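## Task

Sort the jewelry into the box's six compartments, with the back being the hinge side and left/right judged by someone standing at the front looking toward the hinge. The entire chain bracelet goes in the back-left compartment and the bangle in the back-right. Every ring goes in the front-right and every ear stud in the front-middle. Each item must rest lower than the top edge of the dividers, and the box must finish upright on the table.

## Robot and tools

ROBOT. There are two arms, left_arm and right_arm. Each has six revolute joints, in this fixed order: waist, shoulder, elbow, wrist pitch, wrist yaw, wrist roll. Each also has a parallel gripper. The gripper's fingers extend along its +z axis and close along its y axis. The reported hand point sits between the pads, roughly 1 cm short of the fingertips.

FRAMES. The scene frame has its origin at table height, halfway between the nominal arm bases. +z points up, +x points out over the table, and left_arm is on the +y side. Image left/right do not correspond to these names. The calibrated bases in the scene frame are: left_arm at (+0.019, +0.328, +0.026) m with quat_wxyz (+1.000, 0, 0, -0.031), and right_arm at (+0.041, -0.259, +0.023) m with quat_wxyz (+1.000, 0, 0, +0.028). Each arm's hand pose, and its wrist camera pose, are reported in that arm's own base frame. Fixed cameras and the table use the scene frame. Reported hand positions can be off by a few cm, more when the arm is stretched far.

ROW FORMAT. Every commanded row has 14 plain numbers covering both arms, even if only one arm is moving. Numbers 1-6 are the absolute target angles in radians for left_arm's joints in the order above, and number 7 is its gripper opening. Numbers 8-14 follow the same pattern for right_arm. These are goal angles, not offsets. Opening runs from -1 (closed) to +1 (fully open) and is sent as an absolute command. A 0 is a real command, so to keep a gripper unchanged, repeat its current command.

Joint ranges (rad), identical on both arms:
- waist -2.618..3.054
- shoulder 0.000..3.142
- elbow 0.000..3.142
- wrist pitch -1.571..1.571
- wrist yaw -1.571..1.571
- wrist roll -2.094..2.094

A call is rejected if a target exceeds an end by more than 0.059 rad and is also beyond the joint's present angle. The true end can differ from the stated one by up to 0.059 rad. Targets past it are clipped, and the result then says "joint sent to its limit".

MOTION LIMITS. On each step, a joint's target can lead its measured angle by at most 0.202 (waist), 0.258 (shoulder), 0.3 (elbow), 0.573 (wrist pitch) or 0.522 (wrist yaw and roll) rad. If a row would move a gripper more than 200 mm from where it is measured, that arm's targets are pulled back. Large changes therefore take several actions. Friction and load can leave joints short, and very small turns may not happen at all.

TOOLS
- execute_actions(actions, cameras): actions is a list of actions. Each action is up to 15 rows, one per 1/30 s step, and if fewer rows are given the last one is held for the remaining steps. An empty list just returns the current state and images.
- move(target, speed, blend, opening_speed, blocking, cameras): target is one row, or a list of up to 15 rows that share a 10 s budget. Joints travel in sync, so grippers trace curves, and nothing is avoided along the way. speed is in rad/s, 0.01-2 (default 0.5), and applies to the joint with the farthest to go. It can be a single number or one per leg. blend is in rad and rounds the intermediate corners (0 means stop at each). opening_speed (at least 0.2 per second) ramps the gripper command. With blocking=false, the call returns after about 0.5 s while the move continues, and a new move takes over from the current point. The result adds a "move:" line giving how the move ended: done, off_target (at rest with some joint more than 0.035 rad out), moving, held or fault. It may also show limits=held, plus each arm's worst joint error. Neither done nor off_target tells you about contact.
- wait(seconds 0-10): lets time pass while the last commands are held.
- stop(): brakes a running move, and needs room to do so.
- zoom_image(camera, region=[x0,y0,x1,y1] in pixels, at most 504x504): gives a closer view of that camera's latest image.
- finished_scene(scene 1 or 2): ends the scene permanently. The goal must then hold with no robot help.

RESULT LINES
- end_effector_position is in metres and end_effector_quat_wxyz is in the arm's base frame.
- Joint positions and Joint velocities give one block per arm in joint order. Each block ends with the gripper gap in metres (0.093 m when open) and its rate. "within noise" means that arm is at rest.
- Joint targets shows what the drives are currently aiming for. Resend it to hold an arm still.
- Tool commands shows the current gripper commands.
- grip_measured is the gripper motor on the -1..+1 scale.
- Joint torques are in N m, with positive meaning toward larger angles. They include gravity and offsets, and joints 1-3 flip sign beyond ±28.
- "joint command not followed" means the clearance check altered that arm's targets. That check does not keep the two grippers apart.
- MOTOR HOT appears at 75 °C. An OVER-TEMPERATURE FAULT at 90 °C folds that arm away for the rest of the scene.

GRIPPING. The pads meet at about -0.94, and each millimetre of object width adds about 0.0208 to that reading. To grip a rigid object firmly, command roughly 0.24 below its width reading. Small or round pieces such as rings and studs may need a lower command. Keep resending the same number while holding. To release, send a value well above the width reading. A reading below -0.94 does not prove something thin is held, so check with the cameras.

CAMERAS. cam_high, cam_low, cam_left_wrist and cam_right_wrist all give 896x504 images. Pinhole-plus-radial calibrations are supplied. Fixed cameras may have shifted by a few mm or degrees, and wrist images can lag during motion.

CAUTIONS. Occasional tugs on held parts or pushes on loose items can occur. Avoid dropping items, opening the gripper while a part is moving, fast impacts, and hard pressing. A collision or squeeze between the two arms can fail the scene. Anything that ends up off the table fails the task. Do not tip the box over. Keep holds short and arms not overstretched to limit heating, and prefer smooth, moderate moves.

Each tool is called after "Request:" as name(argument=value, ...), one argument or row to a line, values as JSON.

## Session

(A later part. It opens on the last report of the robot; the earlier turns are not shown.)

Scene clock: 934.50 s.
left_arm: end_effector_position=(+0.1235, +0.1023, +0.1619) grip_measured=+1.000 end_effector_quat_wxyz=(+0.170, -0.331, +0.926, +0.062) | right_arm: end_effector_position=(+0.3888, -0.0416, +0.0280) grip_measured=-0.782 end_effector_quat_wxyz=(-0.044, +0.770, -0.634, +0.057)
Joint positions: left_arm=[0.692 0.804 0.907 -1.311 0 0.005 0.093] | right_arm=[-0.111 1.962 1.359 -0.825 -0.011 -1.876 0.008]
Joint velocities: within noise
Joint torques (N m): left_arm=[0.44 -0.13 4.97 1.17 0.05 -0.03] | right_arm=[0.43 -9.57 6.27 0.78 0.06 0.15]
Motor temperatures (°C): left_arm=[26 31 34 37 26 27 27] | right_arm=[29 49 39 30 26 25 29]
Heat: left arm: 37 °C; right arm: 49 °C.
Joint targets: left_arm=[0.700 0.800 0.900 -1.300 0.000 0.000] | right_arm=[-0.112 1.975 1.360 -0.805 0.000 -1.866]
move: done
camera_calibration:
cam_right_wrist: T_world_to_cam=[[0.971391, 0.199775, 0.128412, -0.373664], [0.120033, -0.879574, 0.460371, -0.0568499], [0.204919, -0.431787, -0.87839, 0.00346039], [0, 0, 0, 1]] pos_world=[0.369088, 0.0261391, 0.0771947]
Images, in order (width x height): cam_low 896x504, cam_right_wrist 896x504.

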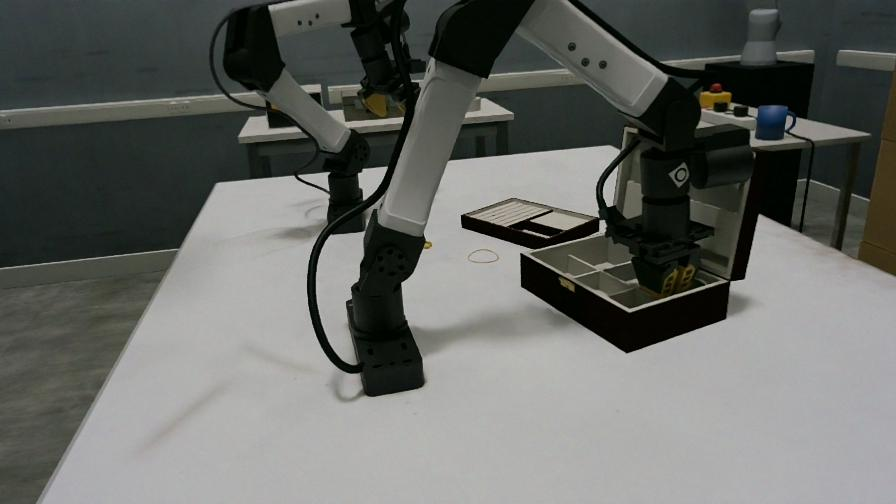

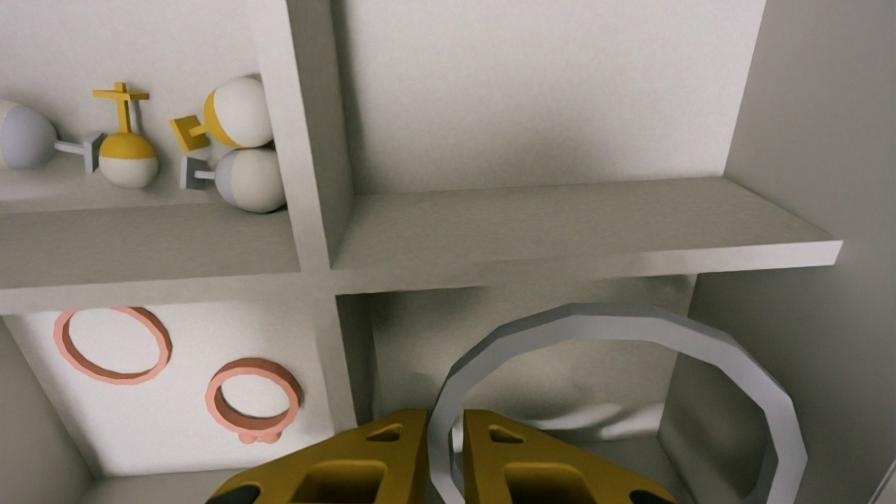

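Request:
move(
  target=[
    [0.7,0.8,0.9,-1.3,0,0,1,-0.112,1.975,1.36,-0.805,0,-1.866,-1],
    [0.7,0.8,0.9,-1.3,0,0,1,-0.127,1.975,1.36,-0.805,0,-1.866,-1],
    [0.7,0.8,0.9,-1.3,0,0,1,-0.127,1.975,1.36,-0.805,0,-1.866,-0.75],
  ],
  speed=0.3,
  opening_speed=0.4,
  cameras=["cam_right_wrist","cam_low"],
)

Scene clock: 964.33 s.
left_arm: end_effector_position=(+0.1235, +0.1023, +0.1619) grip_measured=+1.000 end_effector_quat_wxyz=(+0.170, -0.331, +0.926, +0.062) | right_arm: end_effector_position=(+0.3894, -0.0419, +0.0281) grip_measured=-0.752 end_effector_quat_wxyz=(-0.046, +0.770, -0.634, +0.057)
Joint positions: left_arm=[0.692 0.804 0.907 -1.311 0 0.005 0.093] | right_arm=[-0.114 1.962 1.359 -0.823 -0.015 -1.876 0.009]
Joint velocities: within noise
Joint torques (N m): left_arm=[0.44 -0.12 4.97 1.17 0.05 -0.03] | right_arm=[-0.66 -9.58 6.27 0.75 0.1 0.15]
Motor temperatures (°C): left_arm=[26 31 34 37 26 27 27] | right_arm=[29 50 39 30 26 25 29]
Heat: left arm: 37 °C; right arm: 50 °C.
Joint targets: left_arm=[0.700 0.800 0.900 -1.300 0.000 0.000] | right_arm=[-0.127 1.975 1.360 -0.805 0.000 -1.866]
move: done
camera_calibration:
cam_right_wrist: T_world_to_cam=[[0.971336, 0.197633, 0.132088, -0.374378], [0.117087, -0.881365, 0.457697, -0.0561074], [0.206873, -0.429112, -0.879242, 0.00265886], [0, 0, 0, 1]] pos_world=[0.369667, 0.0256794, 0.0774687]
Images, in order (width x height): cam_low 896x504, cam_right_wrist 896x504.

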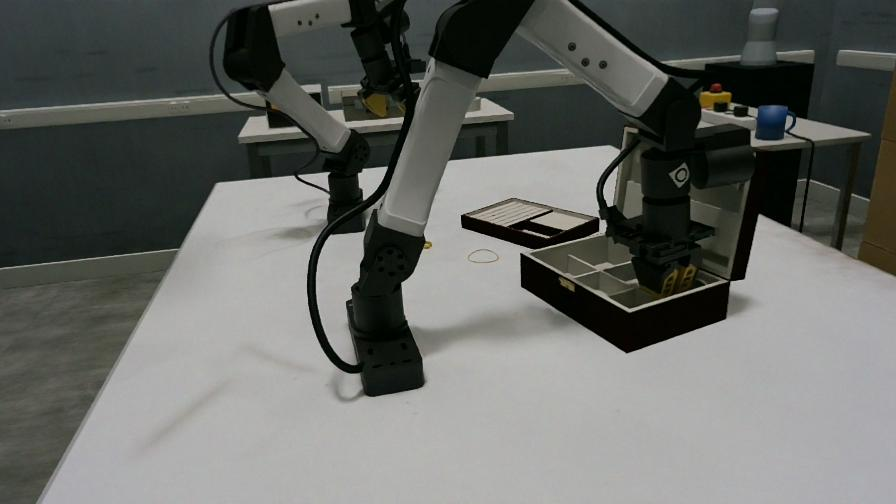

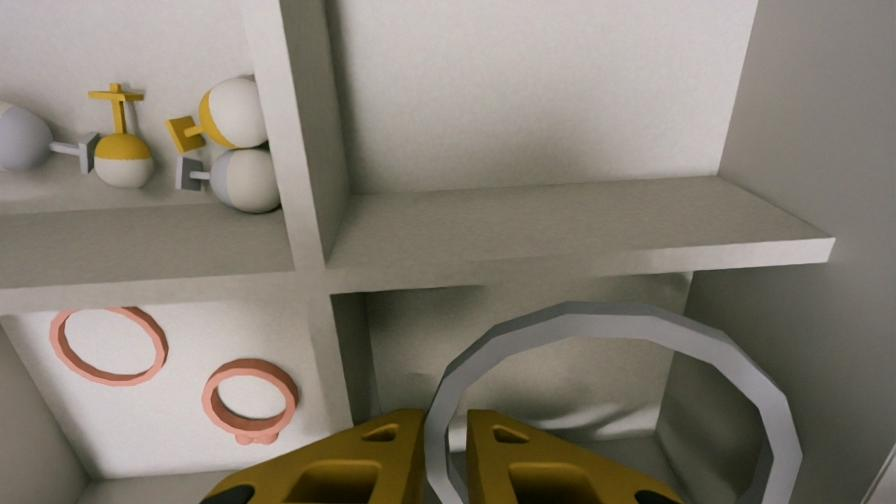

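Request:
move(
  target=[
    [0.7,0.8,0.9,-1.3,0,0,1,-0.112,1.93,1.375,-0.862,0,-1.866,-0.75],
    [0.7,0.8,0.9,-1.3,0,0,1,-0.112,1.89,1.43,-0.97,0,-1.866,-0.75],
  ],
  speed=0.2,
  blend=[0.02,0],
  cameras=["cam_right_wrist","cam_low"],
)

Scene clock: 978.43 s.
left_arm: end_effector_position=(+0.1235, +0.1023, +0.1619) grip_measured=+1.000 end_effector_quat_wxyz=(+0.170, -0.331, +0.926, +0.062) | right_arm: end_effector_position=(+0.3777, -0.0415, +0.0538) grip_measured=-0.752 end_effector_quat_wxyz=(-0.034, +0.770, -0.635, +0.043)
Joint positions: left_arm=[0.692 0.804 0.907 -1.311 0 0.005 0.093] | right_arm=[-0.114 1.919 1.411 -0.952 -0.01 -1.876 0.009]
Joint velocities: within noise
Joint torques (N m): left_arm=[0.44 -0.12 4.97 1.17 0.04 -0.03] | right_arm=[0.62 -13.24 8.13 0.35 0.05 0.15]
Motor temperatures (°C): left_arm=[26 31 34 37 26 27 27] | right_arm=[29 50 39 30 26 25 29]
Heat: left arm: 37 °C; right arm: 50 °C.
Joint targets: left_arm=[0.700 0.800 0.900 -1.300 0.000 0.000] | right_arm=[-0.112 1.890 1.430 -0.970 0.000 -1.866]
move: done
camera_calibration:
cam_right_wrist: T_world_to_cam=[[0.975539, 0.197118, 0.097303, -0.366259], [0.132666, -0.880865, 0.454396, -0.0718125], [0.175281, -0.430373, -0.885469, 0.0400673], [0, 0, 0, 1]] pos_world=[0.359804, 0.0261831, 0.103748]
Images, in order (width x height): cam_low 896x504, cam_right_wrist 896x504.

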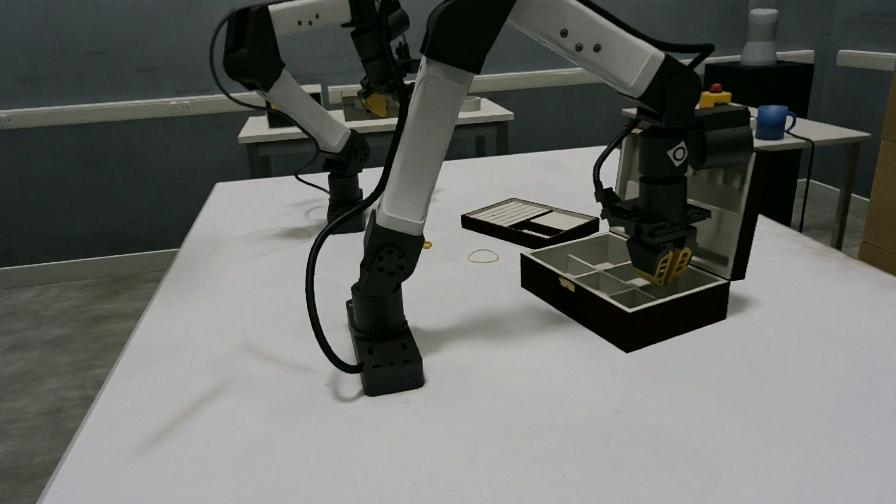

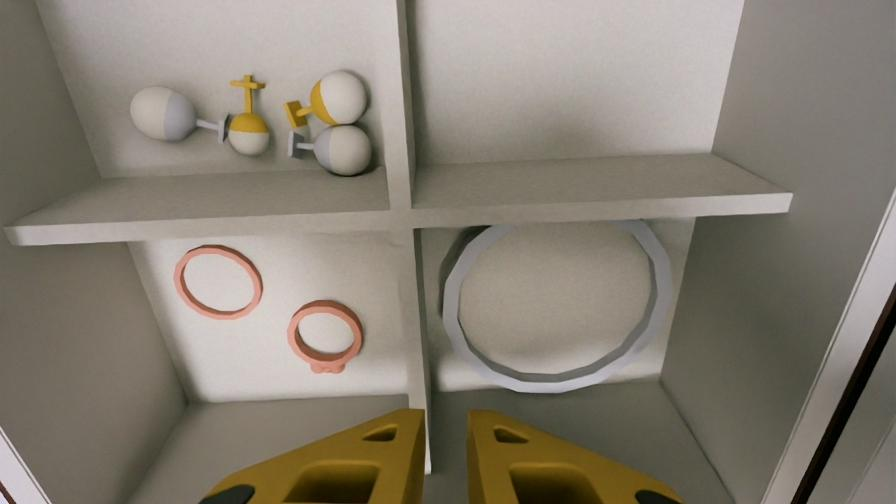

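Request:
move(
  target=[
    [0.7,0.8,0.9,-1.3,0,0,1,-0.112,1.78,1.55,-1.2,0,-1.866,-0.75],
    [0.7,0.8,0.9,-1.3,0,0,1,0.801,1.8,1.5,-1.25,0,0,-0.5],
    [0.7,0.8,0.9,-1.3,0,0,1,0.801,1.945,1.4,-1.01,0,0,-0.5],
  ],
  speed=[0.6,1.2,0.6],
  blend=[0.05,0.05,0],
  cameras=["cam_right_wrist","cam_high","cam_low"],
)

Scene clock: 1009.10 s.
left_arm: end_effector_position=(+0.1235, +0.1023, +0.1619) grip_measured=+1.000 end_effector_quat_wxyz=(+0.170, -0.331, +0.926, +0.062) | right_arm: end_effector_position=(+0.2488, +0.2579, +0.0438) grip_measured=-0.502 end_effector_quat_wxyz=(+0.003, -0.395, +0.918, +0.004)
Joint positions: left_arm=[0.692 0.804 0.907 -1.311 0 0.005 0.093] | right_arm=[0.801 1.939 1.404 -1.027 -0.005 -0.012 0.021]
Joint velocities: within noise
Joint torques (N m): left_arm=[0.46 -0.1 4.97 1.17 0.04 -0.03] | right_arm=[0.5 -9.99 5.83 0.55 0.07 0.18]
Motor temperatures (°C): left_arm=[26 31 34 37 26 27 27] | right_arm=[29 58 40 29 26 25 28]
Heat: left arm: 37 °C; right arm: 58 °C.
Joint targets: left_arm=[0.700 0.800 0.900 -1.300 0.000 0.000] | right_arm=[0.801 1.945 1.400 -1.010 0.000 0.000]
move: done; blend cut to 0 rad at target 2
camera_calibration:
cam_right_wrist: T_world_to_cam=[[0.731033, -0.682184, -0.0146938, -0.00606223], [-0.612169, -0.665212, 0.427483, 0.344396], [-0.301396, -0.303509, -0.903904, 0.269337], [0, 0, 0, 1]] pos_world=[0.296438, 0.306707, 0.096142]
Images, in order (width x height): cam_high 896x504, cam_low 896x504, cam_right_wrist 896x504.

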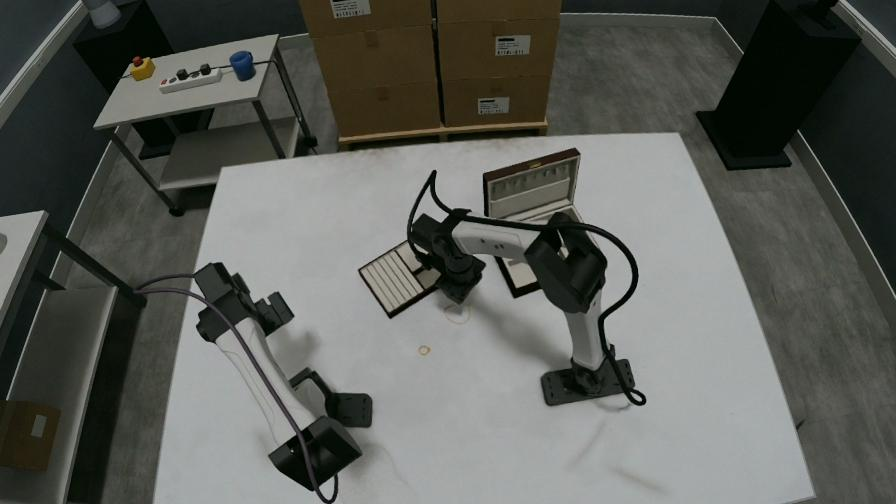

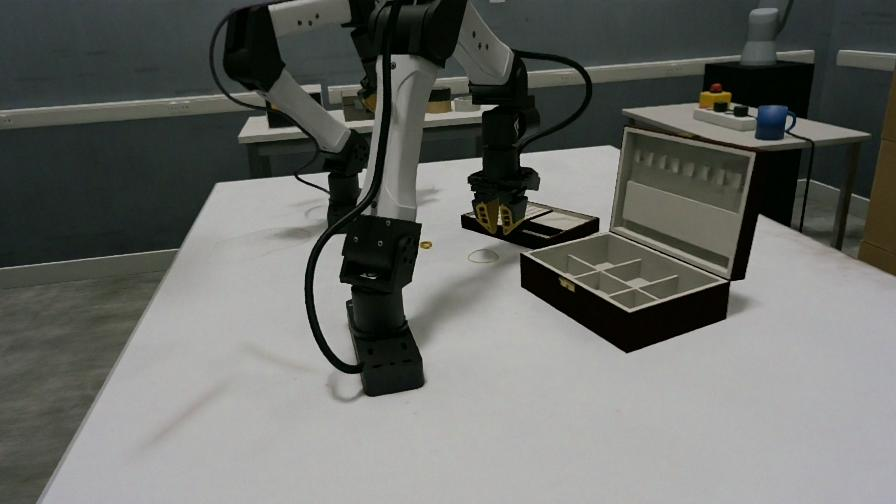

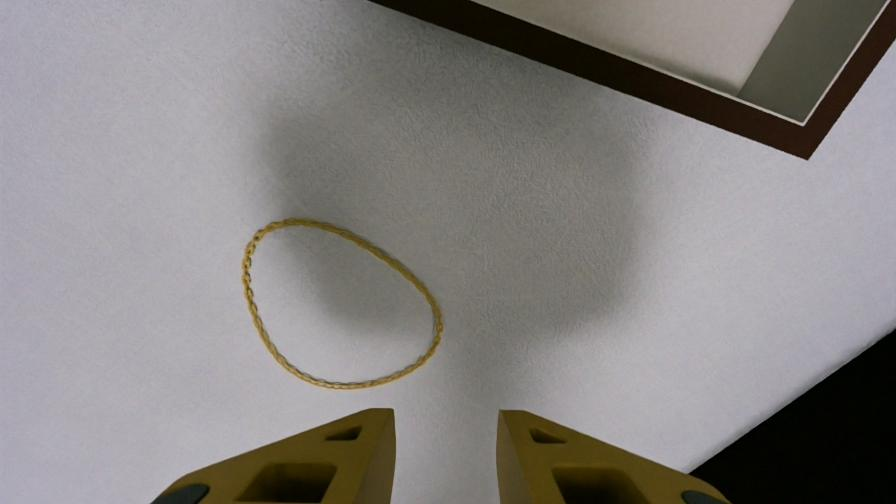

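Request:
move(
  target=[0.7,0.8,0.9,-1.3,0,0,1,0.966,1.996,1.377,-0.945,0,0,-0.6],
  speed=0.5,
  cameras=["cam_right_wrist"],
)

Scene clock: 1024.67 s.
left_arm: end_effector_position=(+0.1235, +0.1023, +0.1619) grip_measured=+1.000 end_effector_quat_wxyz=(+0.170, -0.331, +0.926, +0.062) | right_arm: end_effector_position=(+0.2056, +0.3004, +0.0239) grip_measured=-0.598 end_effector_quat_wxyz=(+0.003, -0.471, +0.882, +0.003)
Joint positions: left_arm=[0.692 0.804 0.907 -1.311 0 0.005 0.093] | right_arm=[0.97 1.984 1.383 -0.962 -0.002 -0.012 0.016]
Joint velocities: within noise
Joint torques (N m): left_arm=[0.44 -0.1 4.97 1.17 0.04 -0.03] | right_arm=[0.17 -9.66 5.44 0.55 0.05 0.17]
Motor temperatures (°C): left_arm=[26 31 34 37 26 27 27] | right_arm=[29 55 40 29 26 25 28]
Heat: left arm: 37 °C; right arm: 55 °C.
Joint targets: left_arm=[0.700 0.800 0.900 -1.300 0.000 0.000] | right_arm=[0.966 1.996 1.377 -0.945 0.000 0.000]
move: done
camera_calibration:
cam_right_wrist: T_world_to_cam=[[0.834955, -0.550179, -0.0124016, -0.00675995], [-0.493056, -0.757894, 0.427191, 0.358158], [-0.244431, -0.35057, -0.904076, 0.253608], [0, 0, 0, 1]] pos_world=[0.244226, 0.356634, 0.0761949]
Images, in order (width x height): cam_right_wrist 896x504.

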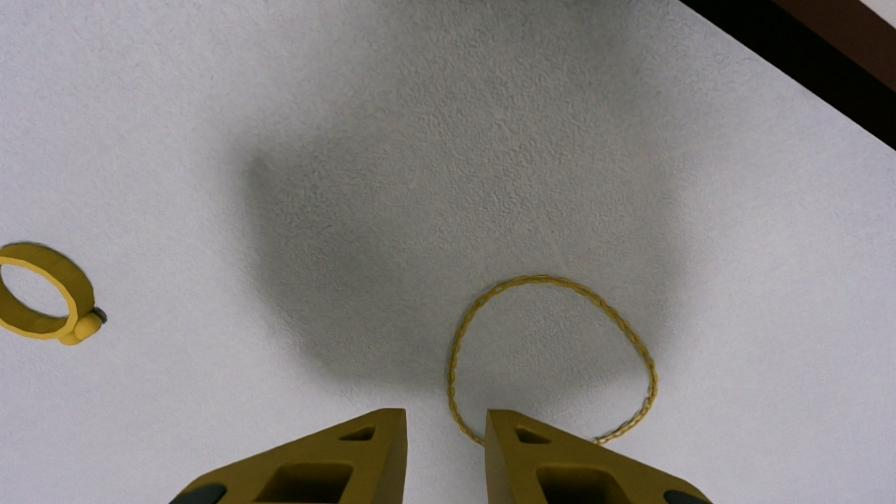

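Request:
move(
  target=[0.7,0.8,0.9,-1.3,0,0,1,0.963,2.002,1.273,-0.835,0,0,-0.6],
  speed=0.3,
  cameras=["cam_right_wrist","cam_low"],
)

Request:
zoom_image(
  camera="cam_low",
  region=[420, 180, 560, 290],
)

Scene clock: 1031.93 s.
left_arm: end_effector_position=(+0.1235, +0.1023, +0.1619) grip_measured=+1.000 end_effector_quat_wxyz=(+0.170, -0.331, +0.926, +0.062) | right_arm: end_effector_position=(+0.1983, +0.2898, -0.0014) grip_measured=-0.598 end_effector_quat_wxyz=(-0.002, -0.471, +0.882, +0.000)
Joint positions: left_arm=[0.692 0.804 0.907 -1.311 0 0.005 0.093] | right_arm=[0.97 1.988 1.28 -0.866 -0.002 -0.012 0.016]
Joint velocities: within noise
Joint torques (N m): left_arm=[0.44 -0.12 4.97 1.17 0.05 -0.03] | right_arm=[-0.09 -9.21 5.09 0.67 0.04 0.17]
Motor temperatures (°C): left_arm=[26 31 34 37 26 27 27] | right_arm=[29 53 40 29 26 25 28]
Heat: left arm: 37 °C; right arm: 53 °C.
Joint targets: left_arm=[0.700 0.800 0.900 -1.300 0.000 0.000] | right_arm=[0.963 2.002 1.273 -0.835 0.000 0.000]
move: done
camera_calibration:
cam_right_wrist: T_world_to_cam=[[0.834868, -0.550305, -0.0126262, -0.00678242], [-0.490069, -0.753538, 0.438193, 0.35549], [-0.250654, -0.359646, -0.898792, 0.229127], [0, 0, 0, 1]] pos_world=[0.237308, 0.346547, 0.0500787]
Images, in order (width x height): cam_low 896x504, cam_right_wrist 896x504.

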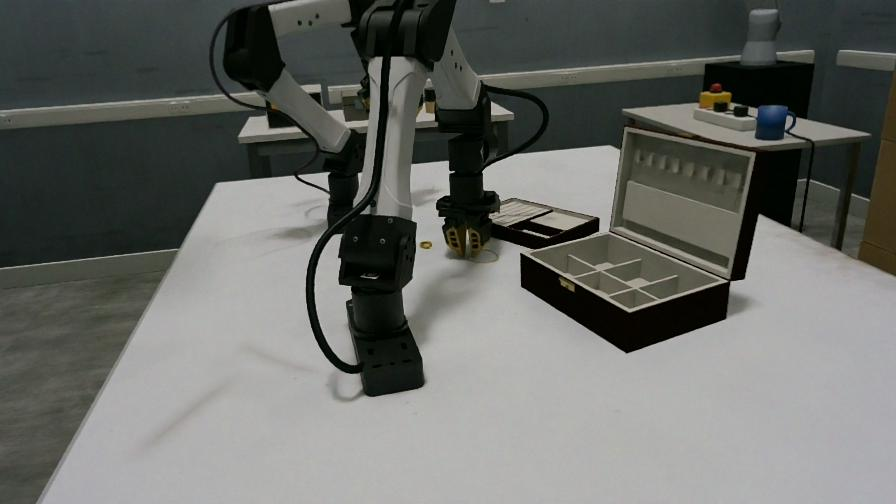

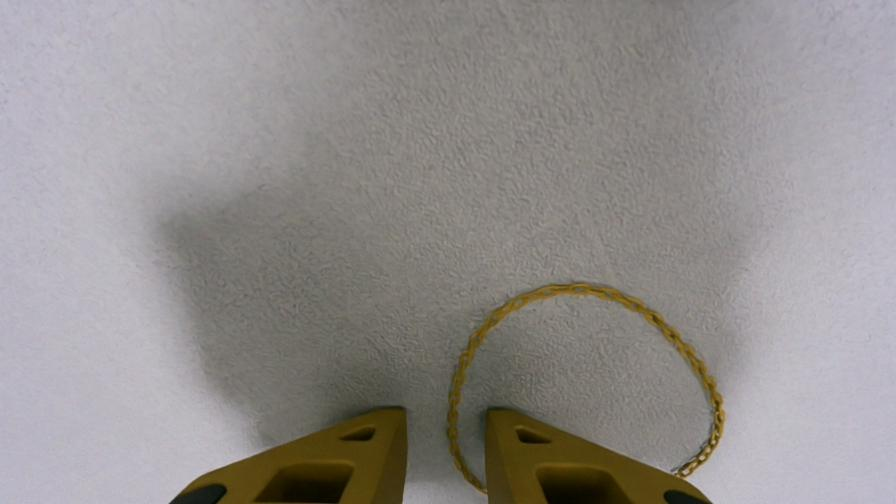

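Scaled by 3.600 from the camera's 896x504 image, which has a finer 1280x720 frame.

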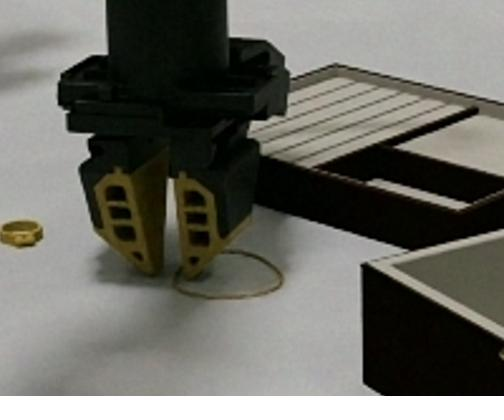

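Request:
move(
  target=[0.7,0.8,0.9,-1.3,0,0,1,0.963,2.018,1.258,-0.803,0,0,-0.6],
  speed=0.2,
  cameras=["cam_right_wrist","cam_low"],
)

Request:
zoom_image(
  camera="cam_low",
  region=[420, 180, 560, 290],
)

Scene clock: 1040.30 s.
left_arm: end_effector_position=(+0.1235, +0.1023, +0.1619) grip_measured=+1.000 end_effector_quat_wxyz=(+0.170, -0.331, +0.926, +0.062) | right_arm: end_effector_position=(+0.1983, +0.2899, -0.0020) grip_measured=-0.598 end_effector_quat_wxyz=(-0.002, -0.471, +0.882, +0.000)
Joint positions: left_arm=[0.692 0.804 0.907 -1.311 0 0.005 0.093] | right_arm=[0.97 1.988 1.277 -0.862 -0.002 -0.012 0.016]
Joint velocities: within noise
Joint torques (N m): left_arm=[0.46 -0.12 4.97 1.17 0.04 -0.03] | right_arm=[-0.08 -7.69 3.95 0.96 0.05 0.17]
Motor temperatures (°C): left_arm=[26 31 34 37 26 27 27] | right_arm=[29 52 39 29 26 25 28]
Heat: left arm: 37 °C; right arm: 52 °C.
Joint targets: left_arm=[0.700 0.800 0.900 -1.300 0.000 0.000] | right_arm=[0.963 2.018 1.258 -0.803 0.000 0.000]
move: off_target (right_arm); right_arm: the wrist pitch is farthest, 0.059 rad from its target
camera_calibration:
cam_right_wrist: T_world_to_cam=[[0.834879, -0.550289, -0.0125983, -0.00679792], [-0.490447, -0.754088, 0.436821, 0.356044], [-0.249878, -0.358514, -0.89946, 0.228131], [0, 0, 0, 1]] pos_world=[0.237301, 0.346536, 0.0495817]
Images, in order (width x height): cam_low 896x504, cam_right_wrist 896x504.

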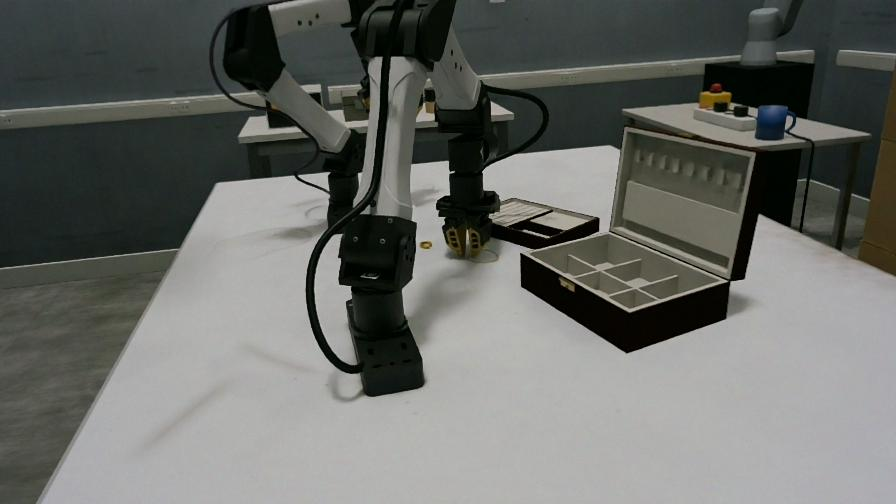

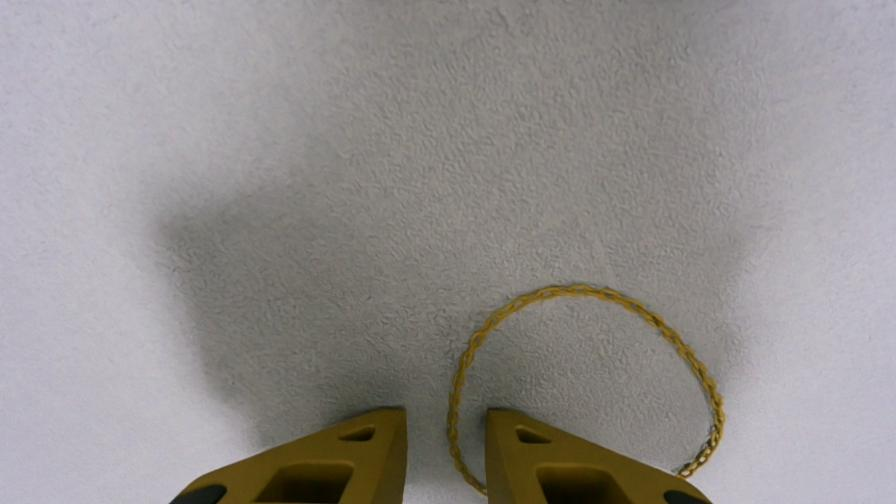

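Scaled by 3.600 from the camera's 896x504 image, which has a finer 1280x720 frame.

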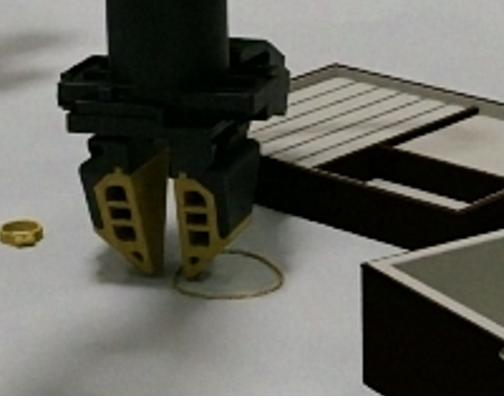

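Request:
move(
  target=[0.7,0.8,0.9,-1.3,0,0,1,0.963,2.012,1.262,-0.815,0,0,-1],
  speed=0.2,
  opening_speed=0.6,
  cameras=["cam_right_wrist"],
)

Scene clock: 1048.83 s.
left_arm: end_effector_position=(+0.1235, +0.1023, +0.1619) grip_measured=+1.000 end_effector_quat_wxyz=(+0.170, -0.331, +0.926, +0.062) | right_arm: end_effector_position=(+0.1985, +0.2912, -0.0021) grip_measured=-0.971 end_effector_quat_wxyz=(+0.000, -0.471, +0.882, +0.003)
Joint positions: left_arm=[0.692 0.804 0.907 -1.311 0 0.005 0.093] | right_arm=[0.97 1.988 1.277 -0.857 -0.006 -0.012 0]
Joint velocities: within noise
Joint torques (N m): left_arm=[0.44 -0.12 4.96 1.17 0.04 -0.03] | right_arm=[-0.08 -8.27 4.34 0.79 0.08 0.17]
Motor temperatures (°C): left_arm=[26 31 34 37 26 27 27] | right_arm=[29 51 39 29 26 25 28]
Heat: left arm: 37 °C; right arm: 51 °C.
Joint targets: left_arm=[0.700 0.800 0.900 -1.300 0.000 0.000] | right_arm=[0.963 2.012 1.262 -0.815 0.000 0.000]
move: off_target (right_arm); right_arm: the wrist pitch is farthest, 0.042 rad from its target
camera_calibration:
cam_right_wrist: T_world_to_cam=[[0.834879, -0.550203, -0.0159395, -0.00627415], [-0.490435, -0.75671, 0.432278, 0.357886], [-0.249902, -0.353082, -0.901599, 0.226979], [0, 0, 0, 1]] pos_world=[0.237481, 0.347506, 0.049838]
Images, in order (width x height): cam_right_wrist 896x504.

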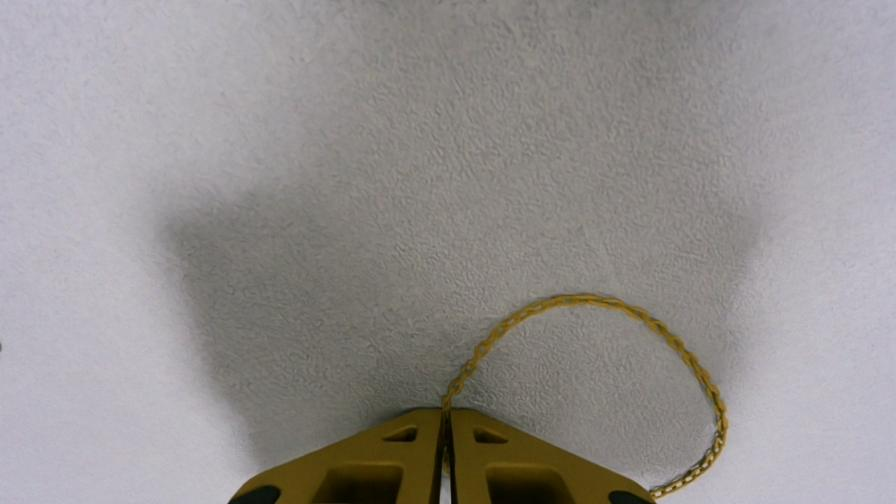

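Request:
move(
  target=[0.7,0.8,0.9,-1.3,0,0,1,0.963,1.82,1.9,-1.45,0,0,-1],
  speed=0.4,
  cameras=["cam_right_wrist","cam_low"],
)

Scene clock: 1057.77 s.
left_arm: end_effector_position=(+0.1235, +0.1023, +0.1619) grip_measured=+1.000 end_effector_quat_wxyz=(+0.170, -0.331, +0.926, +0.062) | right_arm: end_effector_position=(+0.2120, +0.3108, +0.2002) grip_measured=-0.971 end_effector_quat_wxyz=(+0.079, -0.470, +0.878, +0.044)
Joint positions: left_arm=[0.692 0.804 0.907 -1.311 0 0.005 0.093] | right_arm=[0.97 1.84 1.883 -1.432 -0.006 -0.012 0]
Joint velocities: within noise
Joint torques (N m): left_arm=[0.44 -0.12 4.97 1.17 0.05 -0.03] | right_arm=[-0.09 -11.85 8.13 0.55 0.08 0.17]
Motor temperatures (°C): left_arm=[26 31 34 37 26 27 27] | right_arm=[29 51 38 29 26 25 28]
Heat: left arm: 37 °C; right arm: 51 °C.
Joint targets: left_arm=[0.700 0.800 0.900 -1.300 0.000 0.000] | right_arm=[0.963 1.820 1.900 -1.450 0.000 0.000]
move: done
camera_calibration:
cam_right_wrist: T_world_to_cam=[[0.836322, -0.548098, -0.0123919, -0.00515938], [-0.525919, -0.808452, 0.264224, 0.349194], [-0.154839, -0.214459, -0.964382, 0.369021], [0, 0, 0, 1]] pos_world=[0.245101, 0.358619, 0.263547]
Images, in order (width x height): cam_low 896x504, cam_right_wrist 896x504.

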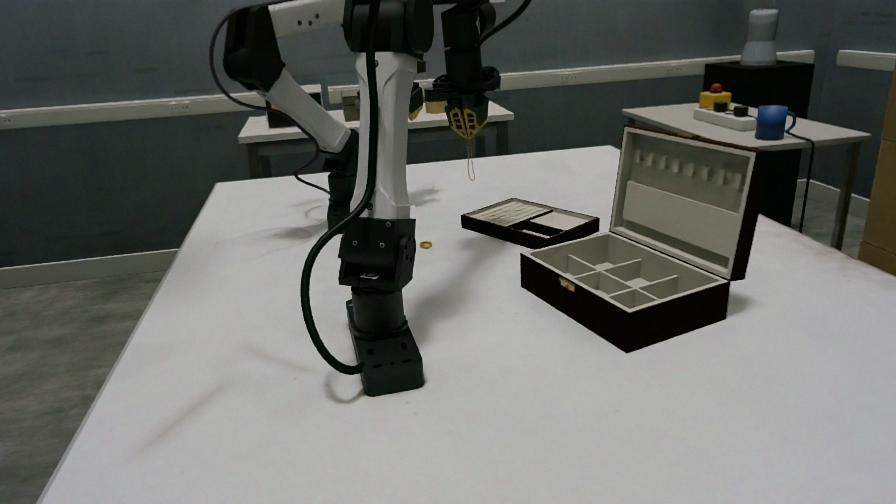

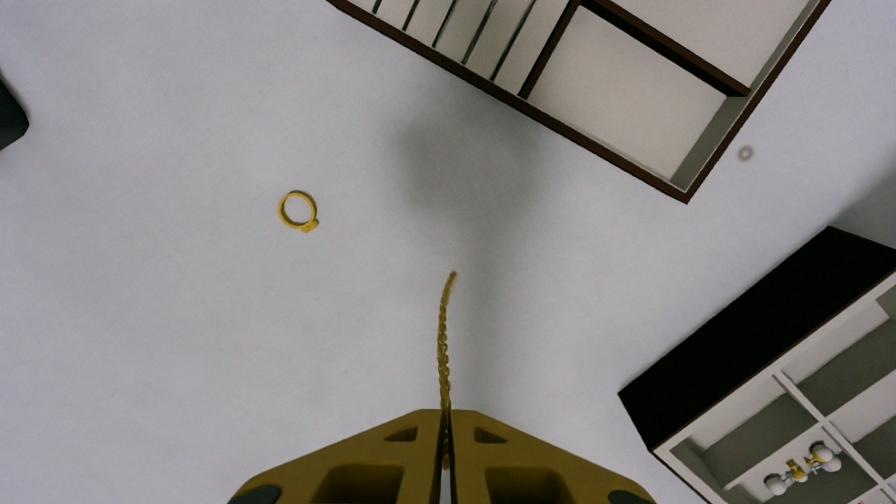

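Request:
move(
  target=[0.7,0.8,0.9,-1.3,0,0,1,0.278,1.765,1.715,-1.16,0,0,-1],
  speed=0.6,
  cameras=["cam_right_wrist","cam_low"],
)

Scene clock: 1068.97 s.
left_arm: end_effector_position=(+0.1235, +0.1023, +0.1619) grip_measured=+1.000 end_effector_quat_wxyz=(+0.170, -0.331, +0.926, +0.062) | right_arm: end_effector_position=(+0.3893, +0.1091, +0.1827) grip_measured=-0.971 end_effector_quat_wxyz=(+0.158, -0.140, +0.977, +0.021)
Joint positions: left_arm=[0.692 0.804 0.907 -1.311 0 0.005 0.093] | right_arm=[0.273 1.797 1.724 -1.177 -0.001 -0.011 0]
Joint velocities: within noise
Joint torques (N m): left_arm=[0.47 -0.12 4.97 1.17 0.05 -0.03] | right_arm=[0.92 -12.96 6.16 1.18 0.03 0.17]
Motor temperatures (°C): left_arm=[26 31 34 37 26 27 27] | right_arm=[29 54 39 29 26 25 28]
Heat: left arm: 37 °C; right arm: 54 °C.
Joint targets: left_arm=[0.700 0.800 0.900 -1.300 0.000 0.000] | right_arm=[0.278 1.765 1.715 -1.160 0.000 0.000]
move: done
camera_calibration:
cam_right_wrist: T_world_to_cam=[[0.28921, -0.957252, -0.00515614, -0.00793805], [-0.949111, -0.287443, 0.128702, 0.416625], [-0.124682, -0.0323281, -0.99167, 0.30965], [0, 0, 0, 1]] pos_world=[0.436327, 0.122168, 0.25341]
Images, in order (width x height): cam_low 896x504, cam_right_wrist 896x504.

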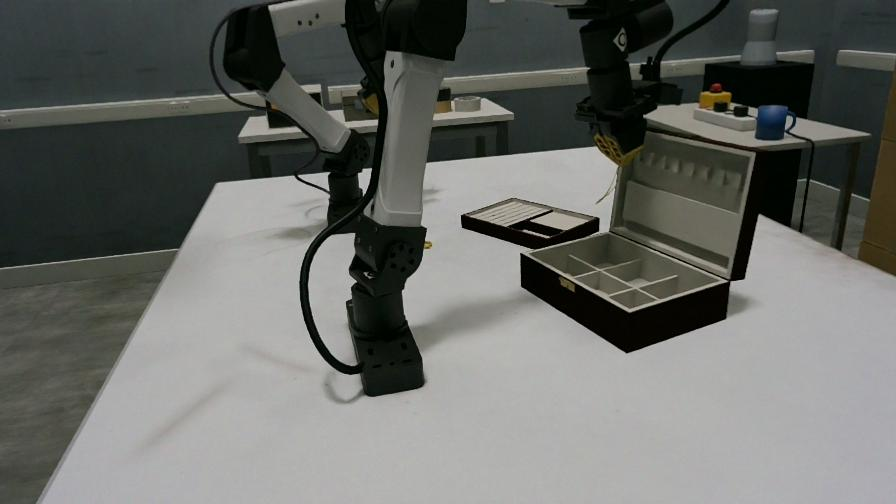

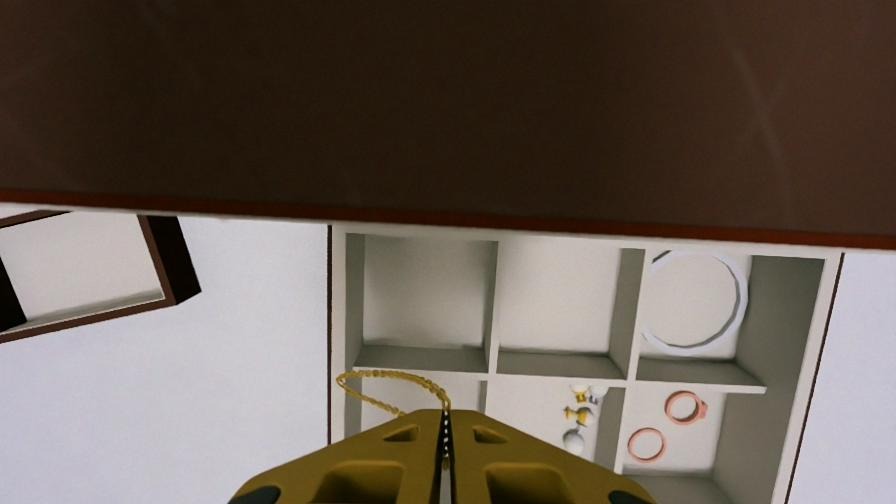

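Request:
move(
  target=[0.7,0.8,0.9,-1.3,0,0,1,0.301,1.709,1.66,-1.15,0,-1.6,-1],
  speed=0.6,
  cameras=["cam_right_wrist","cam_low"],
)

Scene clock: 1095.47 s.
left_arm: end_effector_position=(+0.1235, +0.1023, +0.1619) grip_measured=+1.000 end_effector_quat_wxyz=(+0.170, -0.331, +0.926, +0.062) | right_arm: end_effector_position=(+0.3754, +0.1142, +0.1873) grip_measured=-0.971 end_effector_quat_wxyz=(-0.133, +0.797, -0.581, +0.100)
Joint positions: left_arm=[0.692 0.804 0.907 -1.311 0 0.005 0.093] | right_arm=[0.295 1.739 1.668 -1.166 -0.001 -1.587 0]
Joint velocities: within noise
Joint torques (N m): left_arm=[0.44 -0.12 4.97 1.17 0.05 -0.03] | right_arm=[0.98 -12.19 6.11 1.15 -0.03 -0.08]
Motor temperatures (°C): left_arm=[26 31 34 37 26 27 27] | right_arm=[29 58 39 30 26 25 28]
Heat: left arm: 37 °C; right arm: 58 °C.
Joint targets: left_arm=[0.700 0.800 0.900 -1.300 0.000 0.000] | right_arm=[0.301 1.709 1.660 -1.150 0.000 -1.600]
move: done
camera_calibration:
cam_right_wrist: T_world_to_cam=[[0.90032, 0.297161, 0.317992, -0.432135], [0.14825, -0.896327, 0.417876, 0.00774793], [0.409201, -0.32908, -0.851035, 0.11978], [0, 0, 0, 1]] pos_world=[0.338897, 0.174776, 0.236115]
Images, in order (width x height): cam_low 896x504, cam_right_wrist 896x504.

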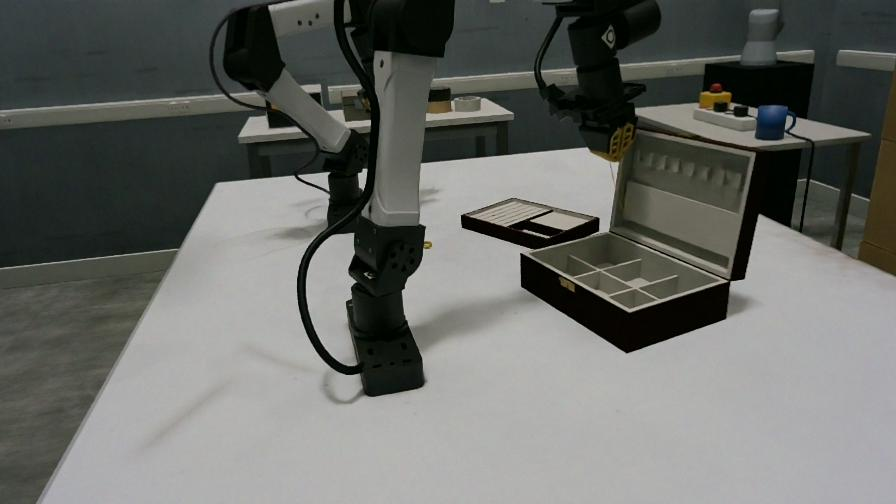

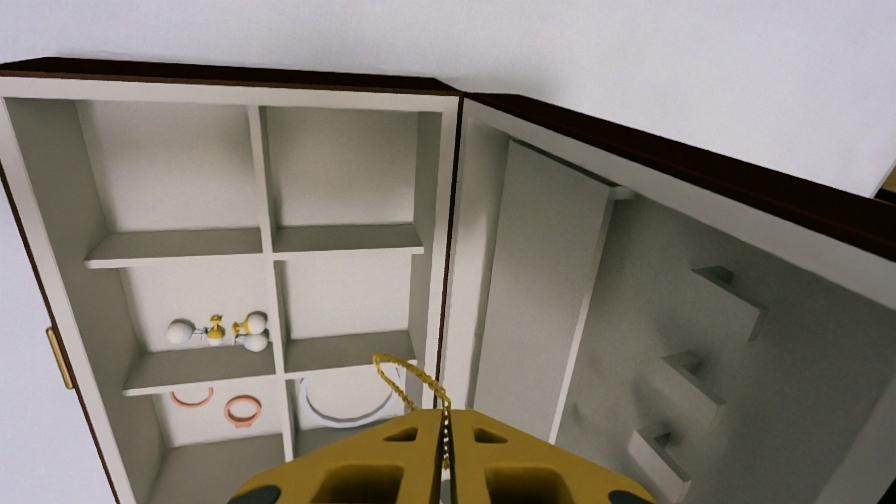

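Request:
move(
  target=[0.7,0.8,0.9,-1.3,0,0,1,0.301,1.71,1.285,-0.79,0,-1.6,-1],
  speed=0.3,
  cameras=["cam_right_wrist","cam_low"],
)

Scene clock: 1107.53 s.
left_arm: end_effector_position=(+0.1235, +0.1023, +0.1619) grip_measured=+1.000 end_effector_quat_wxyz=(+0.170, -0.331, +0.926, +0.062) | right_arm: end_effector_position=(+0.3697, +0.1125, +0.0932) grip_measured=-0.971 end_effector_quat_wxyz=(-0.128, +0.798, -0.581, +0.096)
Joint positions: left_arm=[0.692 0.804 0.907 -1.311 0 0.005 0.093] | right_arm=[0.295 1.734 1.291 -0.807 -0.001 -1.588 0]
Joint velocities: within noise
Joint torques (N m): left_arm=[0.46 -0.1 4.97 1.17 0.04 -0.03] | right_arm=[1.01 -11.45 6.22 1.15 -0.03 -0.05]
Motor temperatures (°C): left_arm=[26 31 34 37 26 27 27] | right_arm=[29 60 40 30 26 25 28]
Heat: left arm: 37 °C; right arm: 60 °C.
Joint targets: left_arm=[0.700 0.800 0.900 -1.300 0.000 0.000] | right_arm=[0.301 1.710 1.285 -0.790 0.000 -1.600]
move: done
camera_calibration:
cam_right_wrist: T_world_to_cam=[[0.903945, 0.299458, 0.305302, -0.397029], [0.154525, -0.89439, 0.419747, 0.0436519], [0.398756, -0.332251, -0.854753, 0.0460213], [0, 0, 0, 1]] pos_world=[0.333795, 0.173226, 0.142228]
Images, in order (width x height): cam_low 896x504, cam_right_wrist 896x504.

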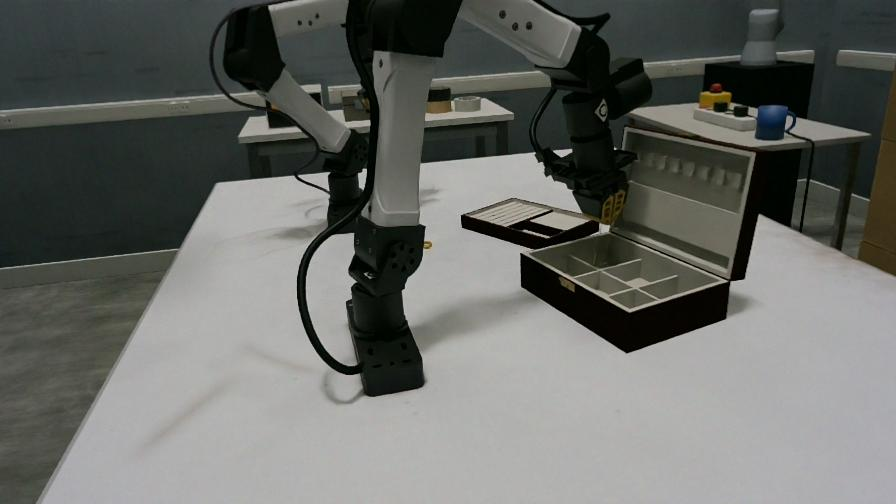

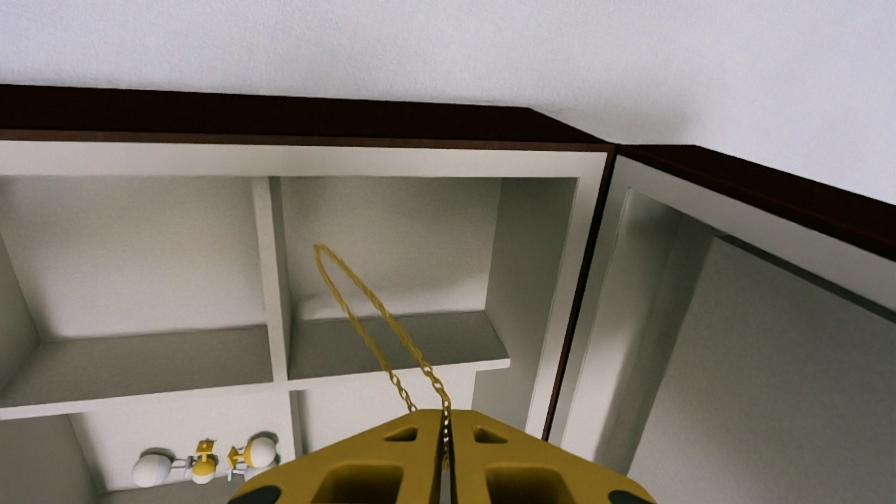

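Request:
move(
  target=[0.7,0.8,0.9,-1.3,0,0,1,0.301,1.795,1.153,-0.57,0,-1.6,-1],
  speed=0.25,
  cameras=["cam_right_wrist","cam_low"],
)

Scene clock: 1123.40 s.
left_arm: end_effector_position=(+0.1235, +0.1023, +0.1619) grip_measured=+1.000 end_effector_quat_wxyz=(+0.170, -0.331, +0.926, +0.062) | right_arm: end_effector_position=(+0.3779, +0.1150, +0.0502) grip_measured=-0.971 end_effector_quat_wxyz=(-0.143, +0.795, -0.579, +0.107)
Joint positions: left_arm=[0.692 0.804 0.907 -1.311 0 0.005 0.093] | right_arm=[0.295 1.783 1.159 -0.587 -0.001 -1.588 0]
Joint velocities: within noise
Joint torques (N m): left_arm=[0.46 -0.13 4.97 1.17 0.04 -0.03] | right_arm=[0.99 -8.32 5.97 1.2 -0.03 -0.06]
Motor temperatures (°C): left_arm=[26 31 34 37 26 27 27] | right_arm=[29 60 40 30 26 25 28]
Heat: left arm: 37 °C; right arm: 60 °C.
Joint targets: left_arm=[0.700 0.800 0.900 -1.300 0.000 0.000] | right_arm=[0.301 1.795 1.153 -0.570 0.000 -1.600]
move: done
camera_calibration:
cam_right_wrist: T_world_to_cam=[[0.891766, 0.295759, 0.342461, -0.388891], [0.138831, -0.899157, 0.415021, 0.0693513], [0.430672, -0.322558, -0.842898, -0.00689202], [0, 0, 0, 1]] pos_world=[0.34014, 0.175153, 0.0985885]
Images, in order (width x height): cam_low 896x504, cam_right_wrist 896x504.

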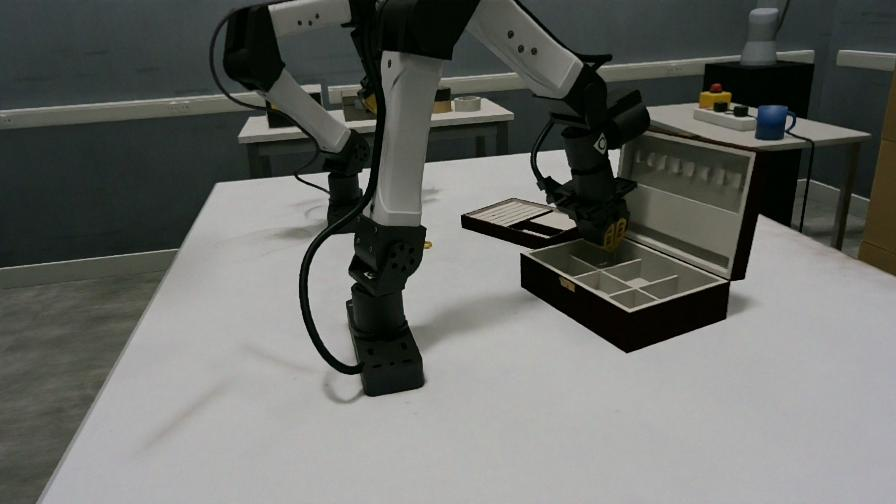

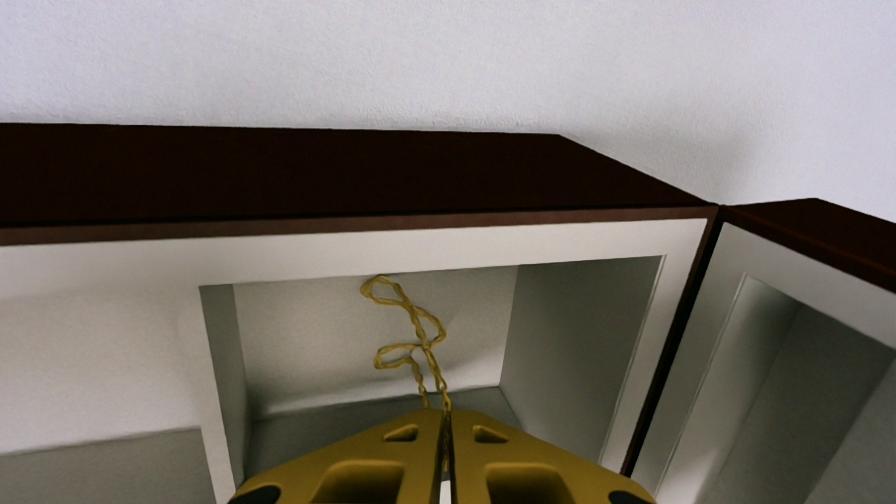

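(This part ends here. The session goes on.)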